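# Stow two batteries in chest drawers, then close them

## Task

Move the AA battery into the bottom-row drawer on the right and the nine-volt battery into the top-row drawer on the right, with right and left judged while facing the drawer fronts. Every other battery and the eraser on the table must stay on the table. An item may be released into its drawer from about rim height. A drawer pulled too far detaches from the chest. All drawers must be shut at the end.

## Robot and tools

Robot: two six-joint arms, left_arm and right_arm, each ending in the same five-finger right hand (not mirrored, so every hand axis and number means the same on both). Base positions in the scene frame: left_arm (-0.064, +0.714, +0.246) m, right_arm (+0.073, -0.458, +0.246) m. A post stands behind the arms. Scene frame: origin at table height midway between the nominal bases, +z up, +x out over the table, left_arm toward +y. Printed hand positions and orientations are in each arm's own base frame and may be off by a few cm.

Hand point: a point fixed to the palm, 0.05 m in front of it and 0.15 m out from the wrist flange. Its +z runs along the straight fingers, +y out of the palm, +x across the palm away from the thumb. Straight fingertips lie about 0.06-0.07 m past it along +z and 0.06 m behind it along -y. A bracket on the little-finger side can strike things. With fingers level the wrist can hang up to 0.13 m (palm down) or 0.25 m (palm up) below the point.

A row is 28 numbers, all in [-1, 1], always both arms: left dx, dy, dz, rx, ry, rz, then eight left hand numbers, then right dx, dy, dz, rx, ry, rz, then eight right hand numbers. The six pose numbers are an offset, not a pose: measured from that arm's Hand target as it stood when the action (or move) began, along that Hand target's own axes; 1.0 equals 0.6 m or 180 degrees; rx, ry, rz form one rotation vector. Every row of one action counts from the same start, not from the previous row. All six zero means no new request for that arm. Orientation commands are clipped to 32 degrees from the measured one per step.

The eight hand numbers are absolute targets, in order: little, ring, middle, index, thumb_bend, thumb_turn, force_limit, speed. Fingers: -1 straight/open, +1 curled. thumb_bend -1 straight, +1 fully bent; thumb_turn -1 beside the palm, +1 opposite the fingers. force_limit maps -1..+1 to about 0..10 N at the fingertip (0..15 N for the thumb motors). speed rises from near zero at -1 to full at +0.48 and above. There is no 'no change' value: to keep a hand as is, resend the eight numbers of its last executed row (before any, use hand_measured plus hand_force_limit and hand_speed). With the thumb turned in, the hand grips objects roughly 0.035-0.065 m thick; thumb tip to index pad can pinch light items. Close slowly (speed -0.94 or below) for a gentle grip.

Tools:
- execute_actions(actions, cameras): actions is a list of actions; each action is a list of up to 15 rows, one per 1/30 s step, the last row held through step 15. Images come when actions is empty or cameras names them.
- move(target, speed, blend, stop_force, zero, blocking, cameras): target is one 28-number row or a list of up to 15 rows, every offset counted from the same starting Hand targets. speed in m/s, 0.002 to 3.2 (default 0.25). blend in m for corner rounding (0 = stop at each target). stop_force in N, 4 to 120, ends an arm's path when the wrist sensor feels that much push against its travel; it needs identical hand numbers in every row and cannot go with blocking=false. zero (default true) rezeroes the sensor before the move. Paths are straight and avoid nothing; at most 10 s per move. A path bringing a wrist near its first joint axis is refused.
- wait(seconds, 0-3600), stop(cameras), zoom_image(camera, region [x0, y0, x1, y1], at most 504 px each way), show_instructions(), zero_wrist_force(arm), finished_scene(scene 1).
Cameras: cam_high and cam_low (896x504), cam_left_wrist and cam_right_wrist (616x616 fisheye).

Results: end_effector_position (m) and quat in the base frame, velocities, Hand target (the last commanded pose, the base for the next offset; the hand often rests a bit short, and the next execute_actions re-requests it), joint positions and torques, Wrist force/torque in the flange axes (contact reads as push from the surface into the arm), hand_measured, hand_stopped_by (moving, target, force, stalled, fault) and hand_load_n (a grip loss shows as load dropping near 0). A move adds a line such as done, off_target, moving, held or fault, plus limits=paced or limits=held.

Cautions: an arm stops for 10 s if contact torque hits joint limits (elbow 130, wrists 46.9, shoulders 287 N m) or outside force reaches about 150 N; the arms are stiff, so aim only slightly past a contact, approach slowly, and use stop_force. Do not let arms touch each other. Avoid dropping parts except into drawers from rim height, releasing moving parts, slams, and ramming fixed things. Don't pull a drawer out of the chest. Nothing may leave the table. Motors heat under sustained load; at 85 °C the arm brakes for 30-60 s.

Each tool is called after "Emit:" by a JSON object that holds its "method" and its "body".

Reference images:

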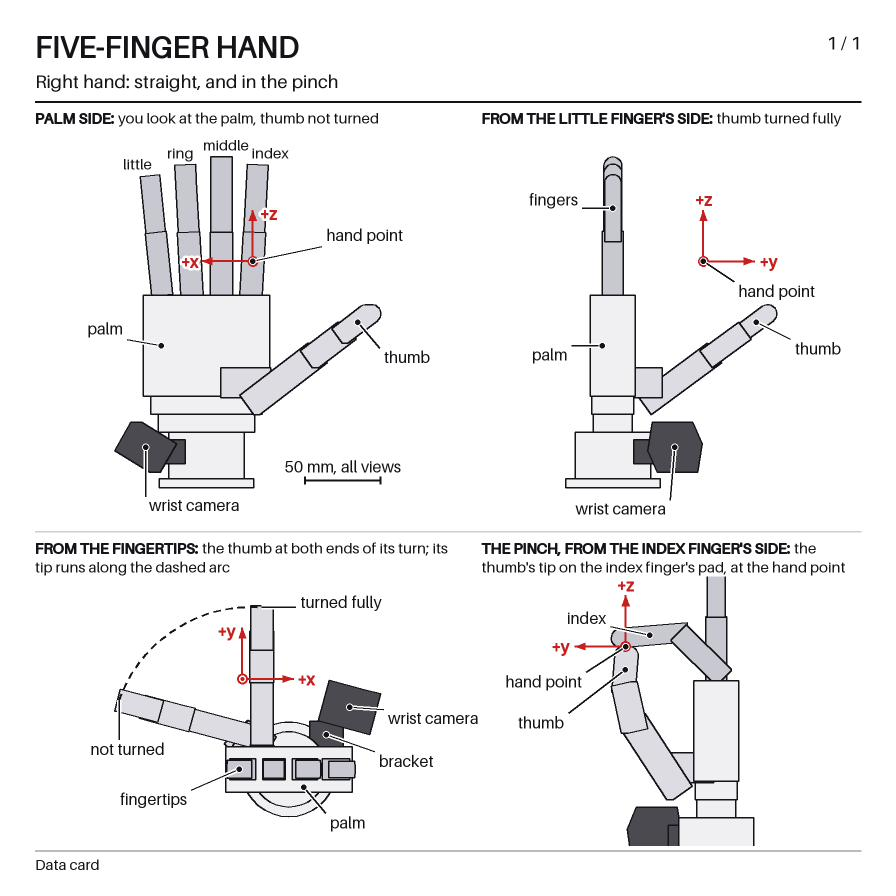

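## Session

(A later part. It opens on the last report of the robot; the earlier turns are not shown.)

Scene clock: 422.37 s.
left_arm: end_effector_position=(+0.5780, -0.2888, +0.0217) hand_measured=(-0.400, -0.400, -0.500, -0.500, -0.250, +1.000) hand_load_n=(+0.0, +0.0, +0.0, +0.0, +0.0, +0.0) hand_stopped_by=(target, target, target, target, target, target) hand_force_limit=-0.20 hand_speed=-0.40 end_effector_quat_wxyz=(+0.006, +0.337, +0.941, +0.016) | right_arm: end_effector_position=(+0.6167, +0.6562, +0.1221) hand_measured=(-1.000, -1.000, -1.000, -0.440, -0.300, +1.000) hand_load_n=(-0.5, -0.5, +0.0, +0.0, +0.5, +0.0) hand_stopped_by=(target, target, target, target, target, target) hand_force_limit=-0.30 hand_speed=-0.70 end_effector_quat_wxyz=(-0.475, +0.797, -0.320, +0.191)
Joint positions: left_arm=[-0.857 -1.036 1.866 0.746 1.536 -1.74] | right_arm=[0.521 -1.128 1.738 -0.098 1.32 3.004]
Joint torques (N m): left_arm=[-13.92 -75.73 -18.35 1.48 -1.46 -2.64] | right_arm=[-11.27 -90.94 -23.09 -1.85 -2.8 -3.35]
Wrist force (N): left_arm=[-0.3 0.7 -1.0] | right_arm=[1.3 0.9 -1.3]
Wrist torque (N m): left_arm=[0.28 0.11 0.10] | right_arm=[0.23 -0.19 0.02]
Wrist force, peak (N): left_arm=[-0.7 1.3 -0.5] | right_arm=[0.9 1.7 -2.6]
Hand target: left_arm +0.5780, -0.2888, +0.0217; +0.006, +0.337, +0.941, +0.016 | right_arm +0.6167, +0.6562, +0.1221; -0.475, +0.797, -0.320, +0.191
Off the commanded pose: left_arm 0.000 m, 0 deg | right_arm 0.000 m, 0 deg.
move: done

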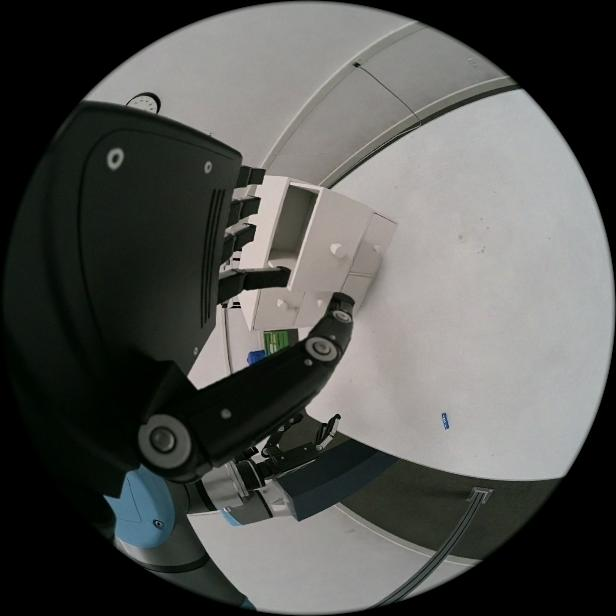

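Emit:
{"method": "move", "body": {"target": [0,0,0,0,0,0,-0.4,-0.4,-0.5,-0.5,-0.25,1,-0.2,-0.4, 0,0,0,0,0,0,-1,-1,-1,-0.44,-1,-1,-0.6,0]}}

Emit:
{"method": "move", "body": {"target": [0,0,0,0,0,0,-0.4,-0.4,-0.5,-0.5,-0.25,1,-0.2,-0.4, -0.0133,0.1802,0.1922,0.1133,0,0,1,1,0.96,0.96,-1,-1,-0.6,0], "speed": 0.15, "cameras": ["all"]}}

Scene clock: 424.63 s.
left_arm: end_effector_position=(+0.5780, -0.2888, +0.0217) hand_measured=(-0.400, -0.400, -0.500, -0.500, -0.250, +1.000) hand_load_n=(+0.0, +0.0, +0.0, +0.0, +0.0, +0.0) hand_stopped_by=(target, target, target, target, target, target) hand_force_limit=-0.20 hand_speed=-0.40 end_effector_quat_wxyz=(+0.006, +0.337, +0.941, +0.016) | right_arm: end_effector_position=(+0.6167, +0.6562, +0.1221) hand_measured=(-1.000, -1.000, -1.000, -0.440, -1.000, -1.000) hand_load_n=(+0.0, -0.5, -0.5, +0.0, +0.0, +0.0) hand_stopped_by=(target, target, target, target, target, target) hand_force_limit=-0.60 hand_speed=0.00 end_effector_quat_wxyz=(-0.475, +0.797, -0.320, +0.191)
Joint positions: left_arm=[-0.857 -1.036 1.866 0.746 1.536 -1.74] | right_arm=[0.521 -1.128 1.738 -0.098 1.32 3.004]
Joint torques (N m): left_arm=[-14.48 -75.66 -17.42 0.25 -1.23 -2.74] | right_arm=[-9.8 -91.15 -24.01 -1.41 -2.31 -3.04]
Wrist force (N): left_arm=[-0.3 1.1 -0.7] | right_arm=[1.1 0.6 -1.5]
Wrist torque (N m): left_arm=[0.31 0.10 0.10] | right_arm=[0.19 -0.16 -0.01]
Wrist force, peak (N): left_arm=[-0.4 1.2 -0.7] | right_arm=[1.5 0.9 -2.4]
Hand target: left_arm +0.5780, -0.2888, +0.0217; +0.006, +0.337, +0.941, +0.016 | right_arm +0.6167, +0.6562, +0.1221; -0.475, +0.797, -0.320, +0.191
Off the commanded pose: left_arm 0.000 m, 0 deg | right_arm 0.000 m, 0 deg.
move: done

Scene clock: 426.37 s.
left_arm: end_effector_position=(+0.5780, -0.2888, +0.0217) hand_measured=(-0.400, -0.400, -0.500, -0.500, -0.250, +1.000) hand_load_n=(+0.0, +0.0, +0.0, +0.0, +0.0, +0.0) hand_stopped_by=(target, target, target, target, target, target) hand_force_limit=-0.20 hand_speed=-0.40 end_effector_quat_wxyz=(+0.006, +0.337, +0.941, +0.016) | right_arm: end_effector_position=(+0.6455, +0.6979, -0.0278) hand_measured=(+1.000, +1.000, +0.960, +0.960, -1.000, -1.000) hand_load_n=(+0.0, +0.0, +0.0, +0.0, +0.5, -0.5) hand_stopped_by=(target, target, target, target, target, target) hand_force_limit=-0.60 hand_speed=0.00 end_effector_quat_wxyz=(-0.609, +0.700, -0.282, +0.244)
Joint positions: left_arm=[-0.857 -1.036 1.866 0.746 1.536 -1.74] | right_arm=[0.533 -0.911 1.9 -0.844 1.3 3.103]
Joint torques (N m): left_arm=[-12.25 -75.17 -15.94 1.28 -1.5 -2.72] | right_arm=[16.52 -65.42 -13.76 -3.35 2.24 2.26]
Wrist force (N): left_arm=[-0.1 0.7 -0.6] | right_arm=[1.7 1.5 -1.4]
Wrist torque (N m): left_arm=[0.25 0.08 0.10] | right_arm=[0.37 -0.28 -0.11]
Wrist force, peak (N): left_arm=[-0.5 1.0 -0.7] | right_arm=[0.7 3.3 -1.6]
Hand target: left_arm +0.5780, -0.2888, +0.0217; +0.006, +0.337, +0.941, +0.016 | right_arm +0.6455, +0.6979, -0.0278; -0.609, +0.700, -0.282, +0.244
Off the commanded pose: left_arm 0.000 m, 0 deg | right_arm 0.000 m, 0 deg.
move: done

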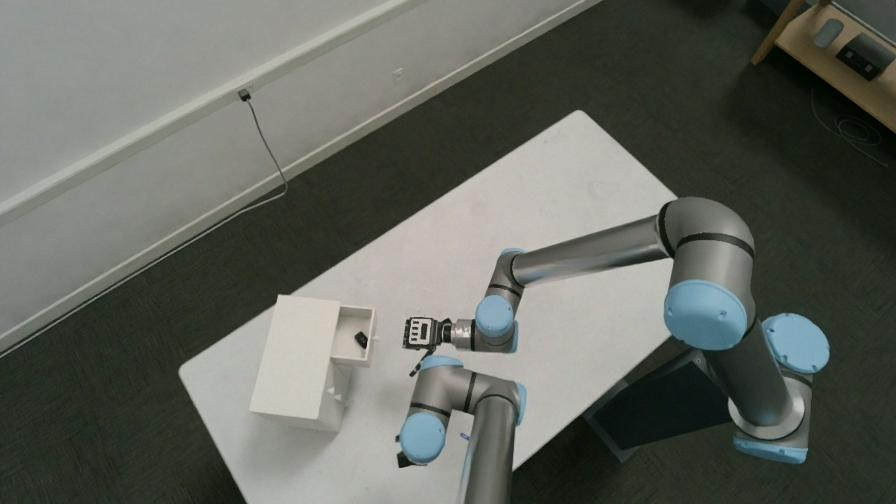

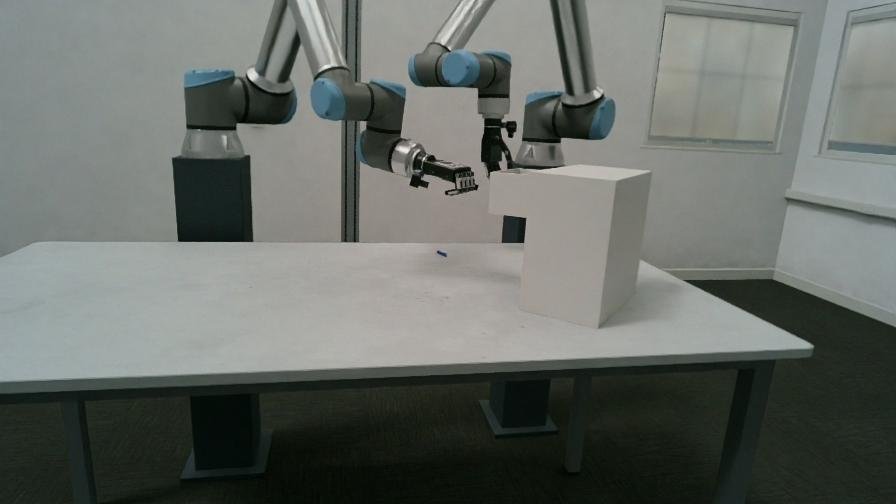

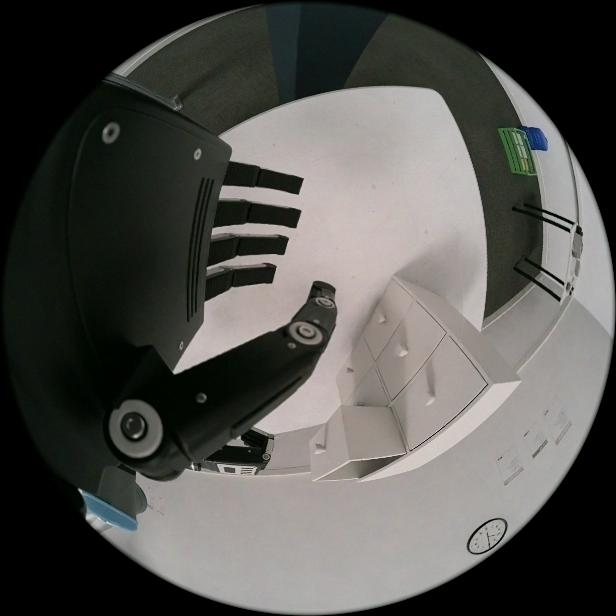

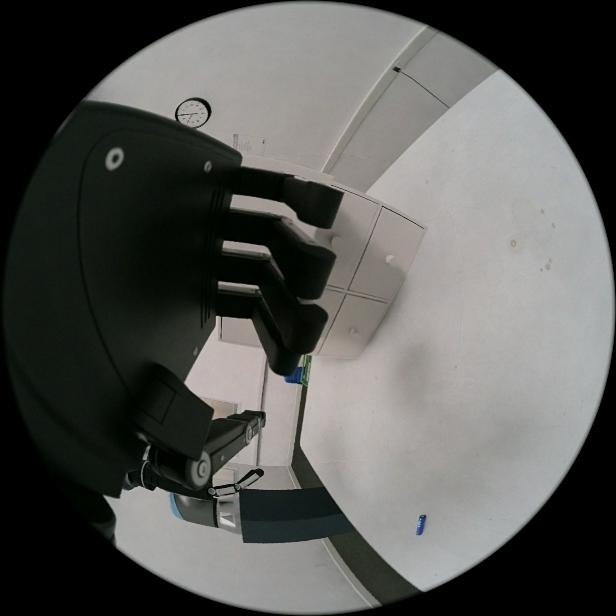

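Emit:
{"method": "move", "body": {"target": [0,0,0,0,0,0,-0.4,-0.4,-0.5,-0.5,-0.25,1,-0.2,-0.4, 0,-0.0127,0.0908,0,0,0,1,1,0.96,0.96,-1,-1,-0.6,0], "speed": 0.1}}

Emit:
{"method": "move", "body": {"target": [0,0,0,0,0,0,-0.4,-0.4,-0.5,-0.5,-0.25,1,-0.2,-0.4, 0,-0.0197,0.1403,0,0,0,1,1,0.96,0.96,-1,-1,-0.6,0], "speed": 0.02, "stop_force": 12, "cameras": ["cam_left_wrist","cam_high","cam_right_wrist"]}}

Scene clock: 430.20 s.
left_arm: end_effector_position=(+0.5780, -0.2888, +0.0217) hand_measured=(-0.400, -0.400, -0.500, -0.500, -0.250, +1.000) hand_load_n=(+0.0, +0.0, +0.0, +0.0, +0.0, +0.0) hand_stopped_by=(target, target, target, target, target, target) hand_force_limit=-0.20 hand_speed=-0.40 end_effector_quat_wxyz=(+0.006, +0.337, +0.941, +0.016) | right_arm: end_effector_position=(+0.6835, +0.7376, -0.0279) hand_measured=(+1.000, +1.000, +0.960, +0.960, -1.000, -1.000) hand_load_n=(+0.0, +0.0, +0.0, +0.0, +0.0, -0.5) hand_stopped_by=(target, target, target, target, target, target) hand_force_limit=-0.60 hand_speed=0.00 end_effector_quat_wxyz=(-0.609, +0.700, -0.282, +0.244)
Joint positions: left_arm=[-0.857 -1.036 1.866 0.746 1.536 -1.74] | right_arm=[0.553 -0.856 1.78 -0.78 1.32 3.106]
Joint torques (N m): left_arm=[-15.23 -73.62 -17.55 1.52 -0.74 -2.77] | right_arm=[14.65 -68.69 -38.32 1.55 2.17 2]
Wrist force (N): left_arm=[0.0 0.8 -0.5] | right_arm=[1.2 1.6 -1.4]
Wrist torque (N m): left_arm=[0.26 0.05 0.11] | right_arm=[0.37 -0.23 -0.14]
Wrist force, peak (N): left_arm=[-0.2 1.3 -0.2] | right_arm=[1.9 1.7 -2.6]
Hand target: left_arm +0.5780, -0.2888, +0.0217; +0.006, +0.337, +0.941, +0.016 | right_arm +0.6836, +0.7376, -0.0278; -0.609, +0.700, -0.282, +0.244
Off the commanded pose: left_arm 0.000 m, 0 deg | right_arm 0.000 m, 0 deg.
move: done

Scene clock: 435.30 s.
left_arm: end_effector_position=(+0.5780, -0.2888, +0.0217) hand_measured=(-0.400, -0.400, -0.500, -0.500, -0.250, +1.000) hand_load_n=(+0.0, +0.0, +0.0, +0.0, -0.5, +0.0) hand_stopped_by=(target, target, target, target, target, target) hand_force_limit=-0.20 hand_speed=-0.40 end_effector_quat_wxyz=(+0.006, +0.337, +0.941, +0.016) | right_arm: end_effector_position=(+0.7424, +0.7990, -0.0278) hand_measured=(+1.000, +1.000, +0.960, +0.960, -1.000, -1.000) hand_load_n=(+0.0, +0.0, +0.0, +0.0, +0.0, -0.5) hand_stopped_by=(target, target, target, target, target, target) hand_force_limit=-0.60 hand_speed=0.00 end_effector_quat_wxyz=(-0.609, +0.700, -0.282, +0.244)
Joint positions: left_arm=[-0.857 -1.036 1.866 0.746 1.536 -1.74] | right_arm=[0.58 -0.764 1.582 -0.675 1.346 3.11]
Joint torques (N m): left_arm=[-15.96 -76.31 -18.44 1 -1.14 -2.56] | right_arm=[15.39 -79.13 -43.58 1.15 2.39 1.94]
Wrist force (N): left_arm=[-0.1 0.7 -0.4] | right_arm=[1.8 1.4 -2.3]
Wrist torque (N m): left_arm=[0.23 0.06 0.10] | right_arm=[0.41 -0.32 -0.11]
Wrist force, peak (N): left_arm=[-0.4 1.1 -0.8] | right_arm=[1.3 1.2 -3.3]
Hand target: left_arm +0.5780, -0.2888, +0.0217; +0.006, +0.337, +0.941, +0.016 | right_arm +0.7424, +0.7990, -0.0278; -0.609, +0.700, -0.282, +0.244
Off the commanded pose: left_arm 0.000 m, 0 deg | right_arm 0.000 m, 0 deg.
move: done
Images, in order (width x height): cam_high 896x504, cam_left_wrist 616x616, cam_right_wrist 616x616.

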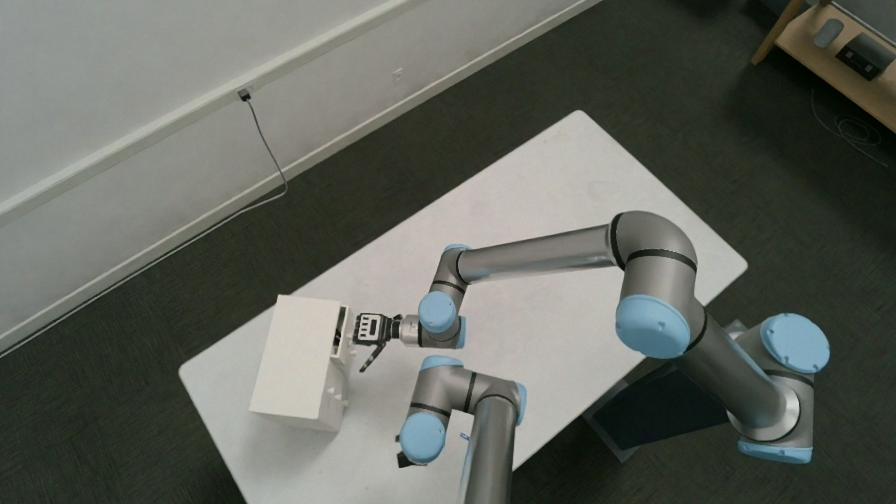

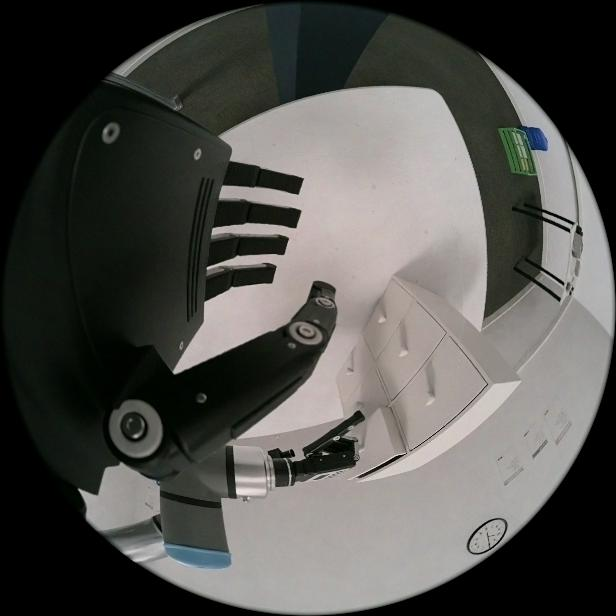

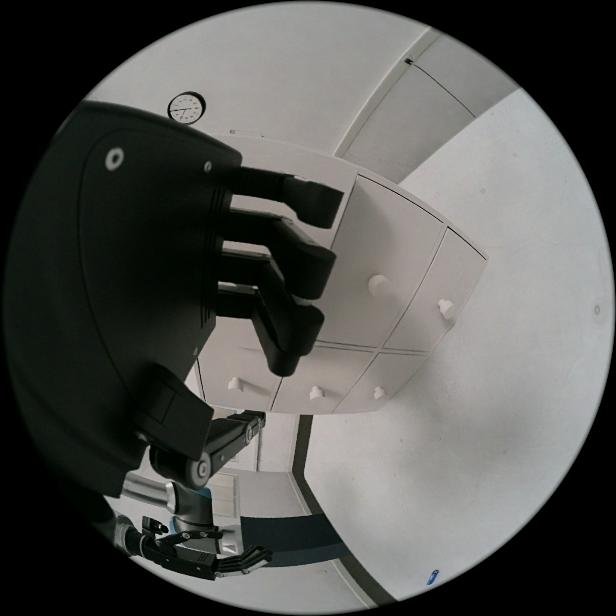

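Emit:
{"method": "move", "body": {"target": [0,0,0,0,0,0,-0.4,-0.4,-0.5,-0.5,-0.25,1,-0.2,-0.4, 0,-0.0093,0.066,0,0,0,1,1,0.96,0.96,-1,-1,-0.6,0], "speed": 0.006, "stop_force": 6, "cameras": ["cam_left_wrist","cam_high"]}}

Emit:
{"method": "zoom_image", "body": {"camera": "cam_left_wrist", "region": [320, 270, 530, 480]}}

Emit:
{"method": "zoom_image", "body": {"camera": "cam_high", "region": [240, 280, 400, 440]}}

Scene clock: 441.47 s.
left_arm: end_effector_position=(+0.5780, -0.2888, +0.0217) hand_measured=(-0.400, -0.400, -0.500, -0.500, -0.250, +1.000) hand_load_n=(+0.0, +0.0, +0.0, +0.0, +0.0, -0.5) hand_stopped_by=(target, target, target, target, target, target) hand_force_limit=-0.20 hand_speed=-0.40 end_effector_quat_wxyz=(+0.006, +0.337, +0.941, +0.016) | right_arm: end_effector_position=(+0.7590, +0.8164, -0.0278) hand_measured=(+1.000, +1.000, +0.960, +0.960, -1.000, -1.000) hand_load_n=(+0.5, +0.5, +0.0, +0.0, +0.0, +0.0) hand_stopped_by=(target, target, target, target, target, target) hand_force_limit=-0.60 hand_speed=0.00 end_effector_quat_wxyz=(-0.609, +0.700, -0.282, +0.244)
Joint positions: left_arm=[-0.857 -1.036 1.866 0.746 1.536 -1.74] | right_arm=[0.586 -0.736 1.523 -0.644 1.352 3.111]
Joint torques (N m): left_arm=[-13.81 -72.9 -16.87 1.04 -1.03 -3.01] | right_arm=[-3.32 -114.75 -20.25 -3.57 -1.03 1.48]
Wrist force (N): left_arm=[-0.5 1.0 -0.3] | right_arm=[2.1 2.8 -2.3]
Wrist torque (N m): left_arm=[0.27 0.12 0.09] | right_arm=[0.47 -0.32 -0.08]
Wrist force, peak (N): left_arm=[-0.4 1.1 -0.9] | right_arm=[3.3 1.2 -9.4]
Hand target: left_arm +0.5780, -0.2888, +0.0217; +0.006, +0.337, +0.941, +0.016 | right_arm +0.7591, +0.8164, -0.0278; -0.609, +0.700, -0.282, +0.244 (not the last commanded pose)
Off the commanded pose: left_arm 0.000 m, 0 deg | right_arm 0.016 m, 0 deg.
move: contact (right_arm)
Images, in order (width x height): cam_high 896x504, cam_left_wrist 616x616.

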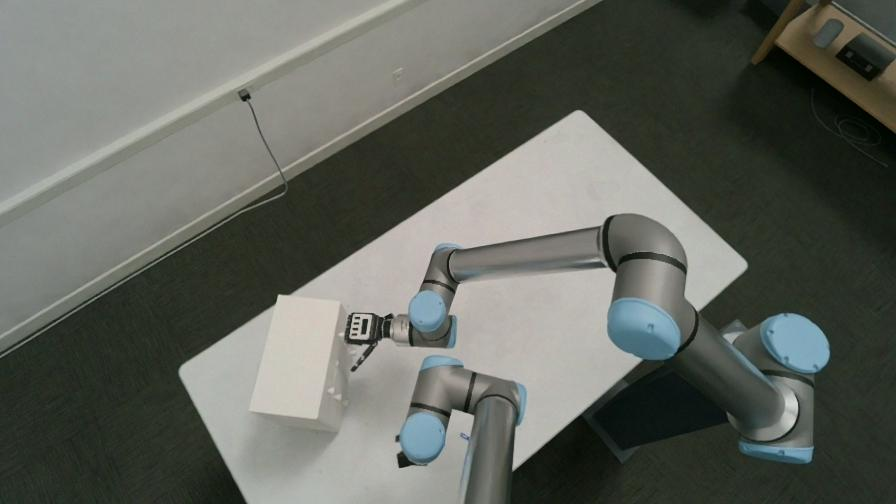

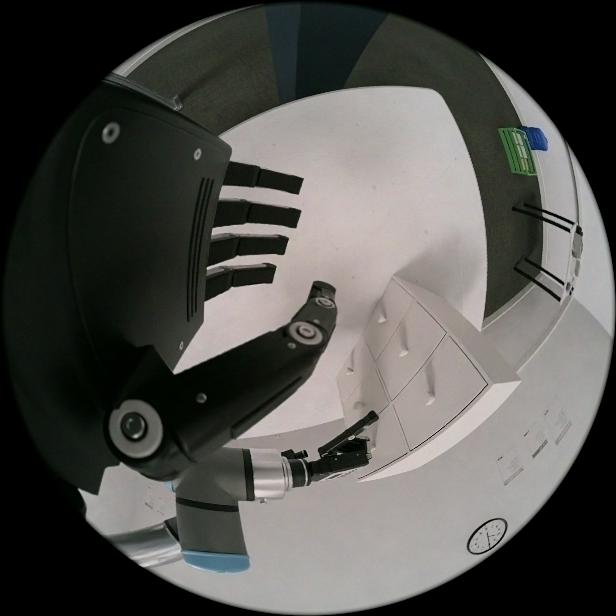

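Scaled by 2.400 from the camera's image (finer frame: 880x880).

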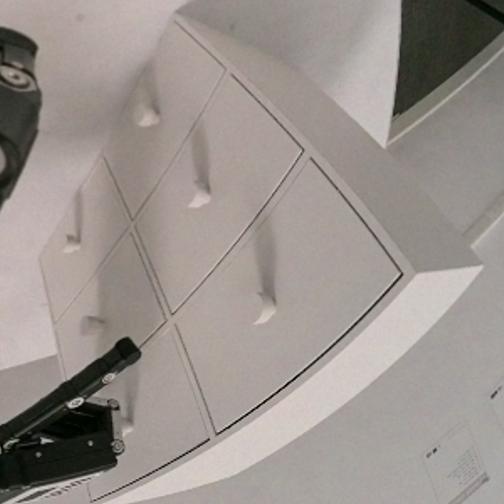

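Scaled by 3.150 from the camera's image (finer frame: 1280x720).

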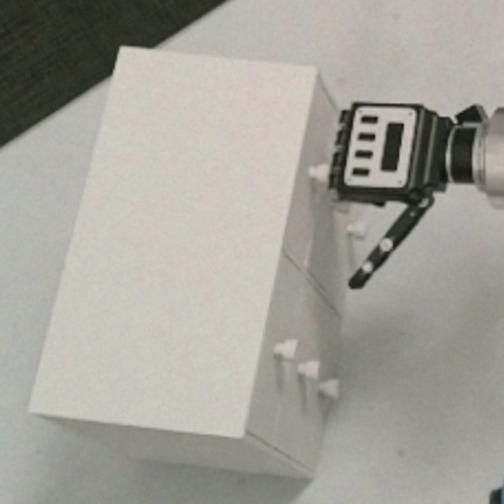

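Emit:
{"method": "zoom_image", "body": {"camera": "cam_left_wrist", "region": [340, 390, 430, 480]}}

Emit:
{"method": "zoom_image", "body": {"camera": "cam_high", "region": [310, 290, 370, 350]}}

Scaled by 5.600 from the camera's image (finer frame: 880x880).

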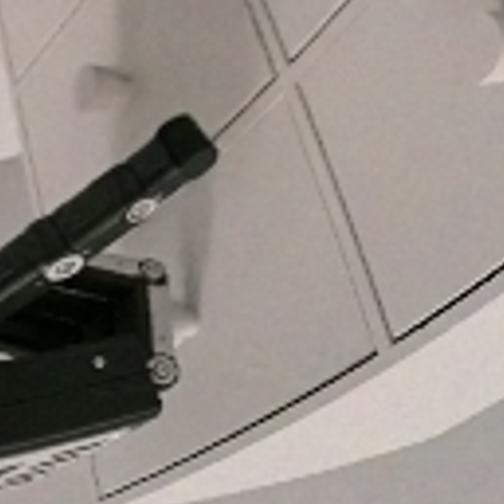

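Scaled by 8.400 from the camera's image (finer frame: 1280x720).

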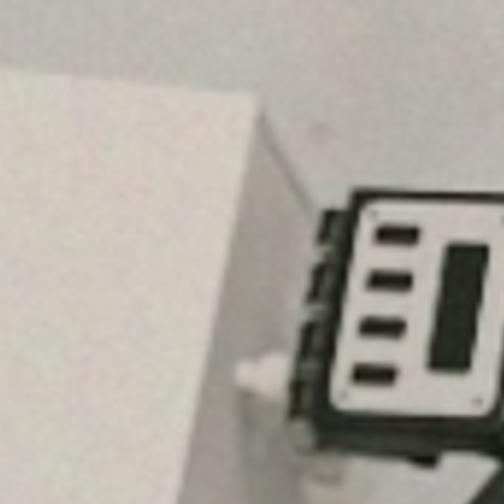

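Emit:
{"method": "move", "body": {"target": [0,0,0,0,0,0,-0.4,-0.4,-0.5,-0.5,-0.25,1,-0.2,-0.4, 0,0.0348,-0.2475,0,0,0,1,1,0.96,0.96,-1,-1,-0.6,0], "speed": 0.15, "cameras": ["all"]}}

Emit:
{"method": "zoom_image", "body": {"camera": "cam_left_wrist", "region": [320, 270, 530, 480]}}

Emit:
{"method": "zoom_image", "body": {"camera": "cam_high", "region": [240, 280, 400, 440]}}

Emit:
{"method": "zoom_image", "body": {"camera": "cam_low", "region": [460, 130, 680, 350]}}

Scene clock: 445.13 s.
left_arm: end_effector_position=(+0.5780, -0.2888, +0.0217) hand_measured=(-0.400, -0.400, -0.500, -0.500, -0.250, +1.000) hand_load_n=(+0.0, +0.0, +0.0, +0.0, +0.0, +0.0) hand_stopped_by=(target, target, target, target, target, target) hand_force_limit=-0.20 hand_speed=-0.40 end_effector_quat_wxyz=(+0.006, +0.337, +0.941, +0.016) | right_arm: end_effector_position=(+0.6553, +0.7082, -0.0279) hand_measured=(+1.000, +1.000, +0.960, +0.960, -1.000, -1.000) hand_load_n=(+0.5, +0.0, +0.0, +0.0, +0.0, +0.0) hand_stopped_by=(target, target, target, target, target, target) hand_force_limit=-0.60 hand_speed=0.00 end_effector_quat_wxyz=(-0.609, +0.700, -0.282, +0.244)
Joint positions: left_arm=[-0.857 -1.036 1.866 0.746 1.536 -1.74] | right_arm=[0.539 -0.897 1.87 -0.828 1.305 3.104]
Joint torques (N m): left_arm=[-14.33 -75.36 -18.34 0.94 -1.47 -2.79] | right_arm=[-11.09 -99.98 -14.42 -2.98 -2.36 -3.19]
Wrist force (N): left_arm=[-0.3 0.9 -0.3] | right_arm=[1.6 1.8 -1.3]
Wrist torque (N m): left_arm=[0.26 0.09 0.09] | right_arm=[0.41 -0.28 0.04]
Wrist force, peak (N): left_arm=[-0.3 1.3 -0.6] | right_arm=[1.6 2.7 -2.9]
Hand target: left_arm +0.5780, -0.2888, +0.0217; +0.006, +0.337, +0.941, +0.016 | right_arm +0.6553, +0.7081, -0.0279; -0.609, +0.700, -0.282, +0.244
Off the commanded pose: left_arm 0.000 m, 0 deg | right_arm 0.000 m, 0 deg.
move: done

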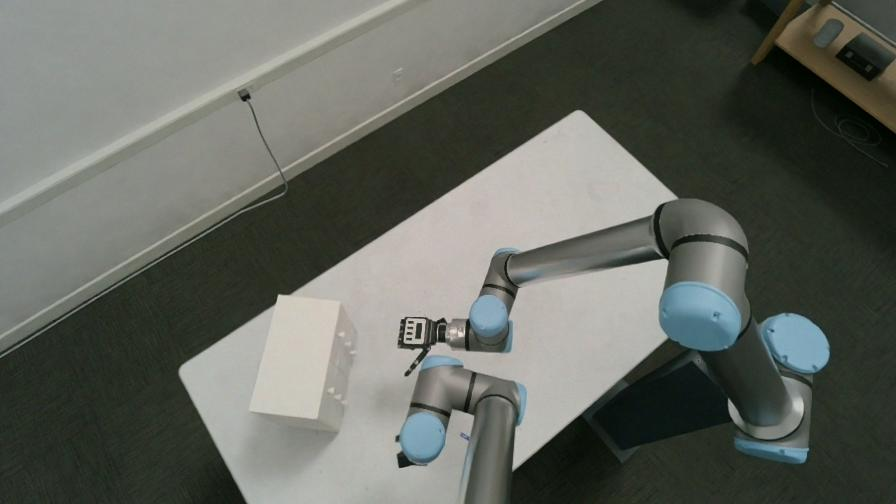

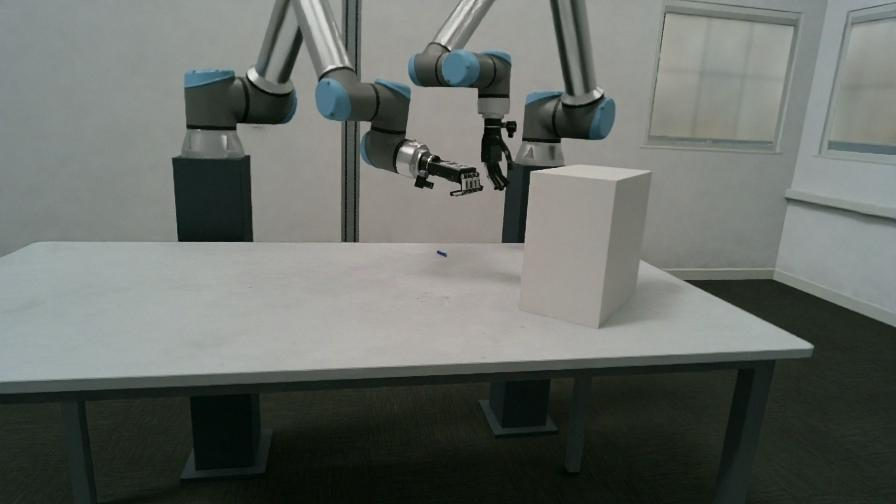

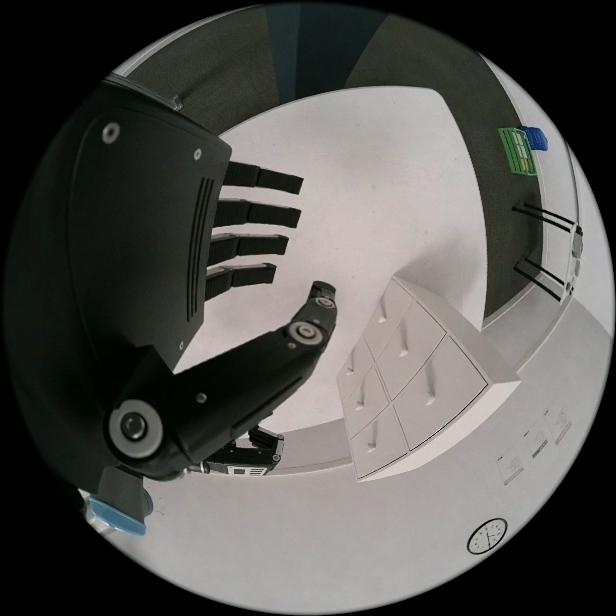

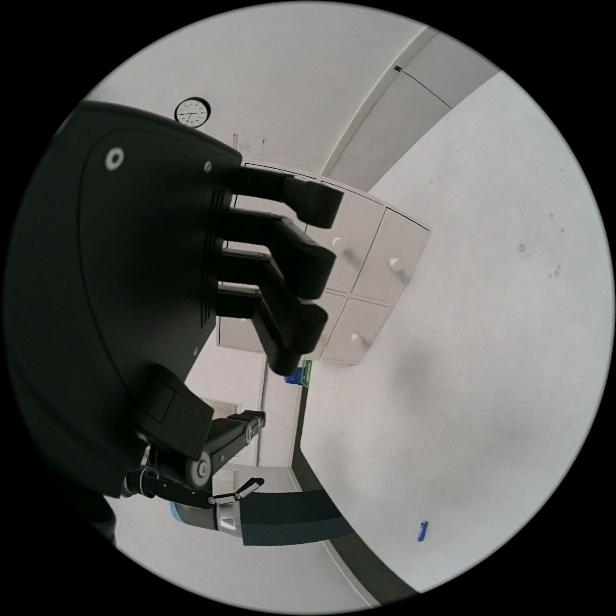

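Scaled by 2.400 from the camera's image (finer frame: 880x880).

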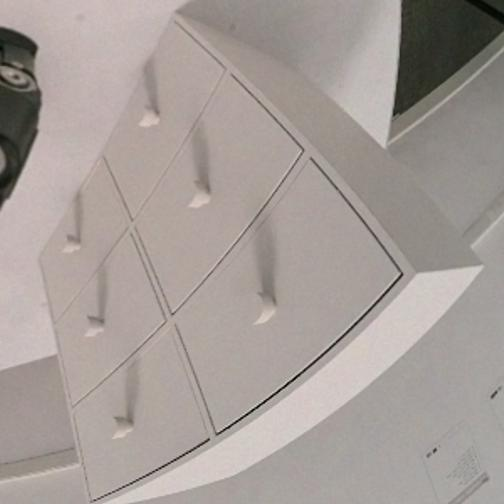

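Scaled by 3.150 from the camera's image (finer frame: 1280x720).

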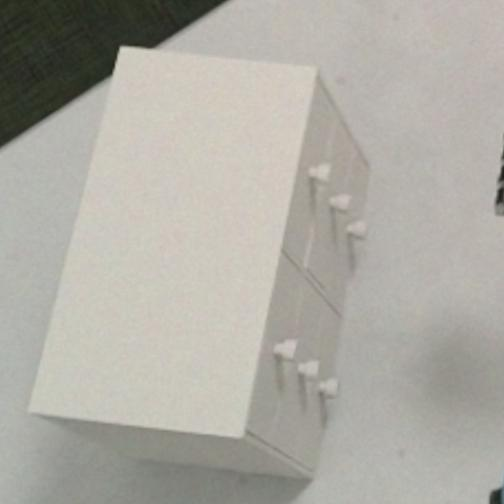

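Scaled by 2.291 from the camera's image (finer frame: 1280x720).

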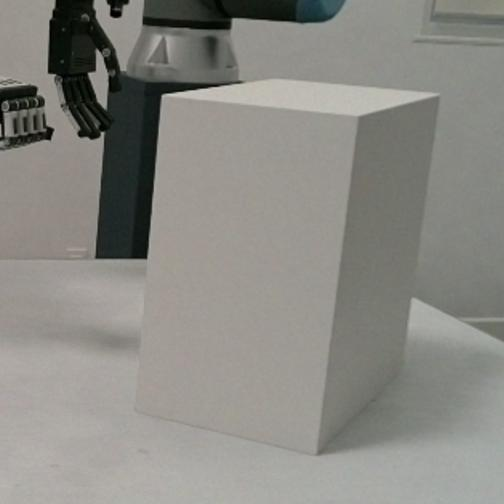

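Emit:
{"method": "finished_scene", "body": {}}

The scene is finished: the task was done.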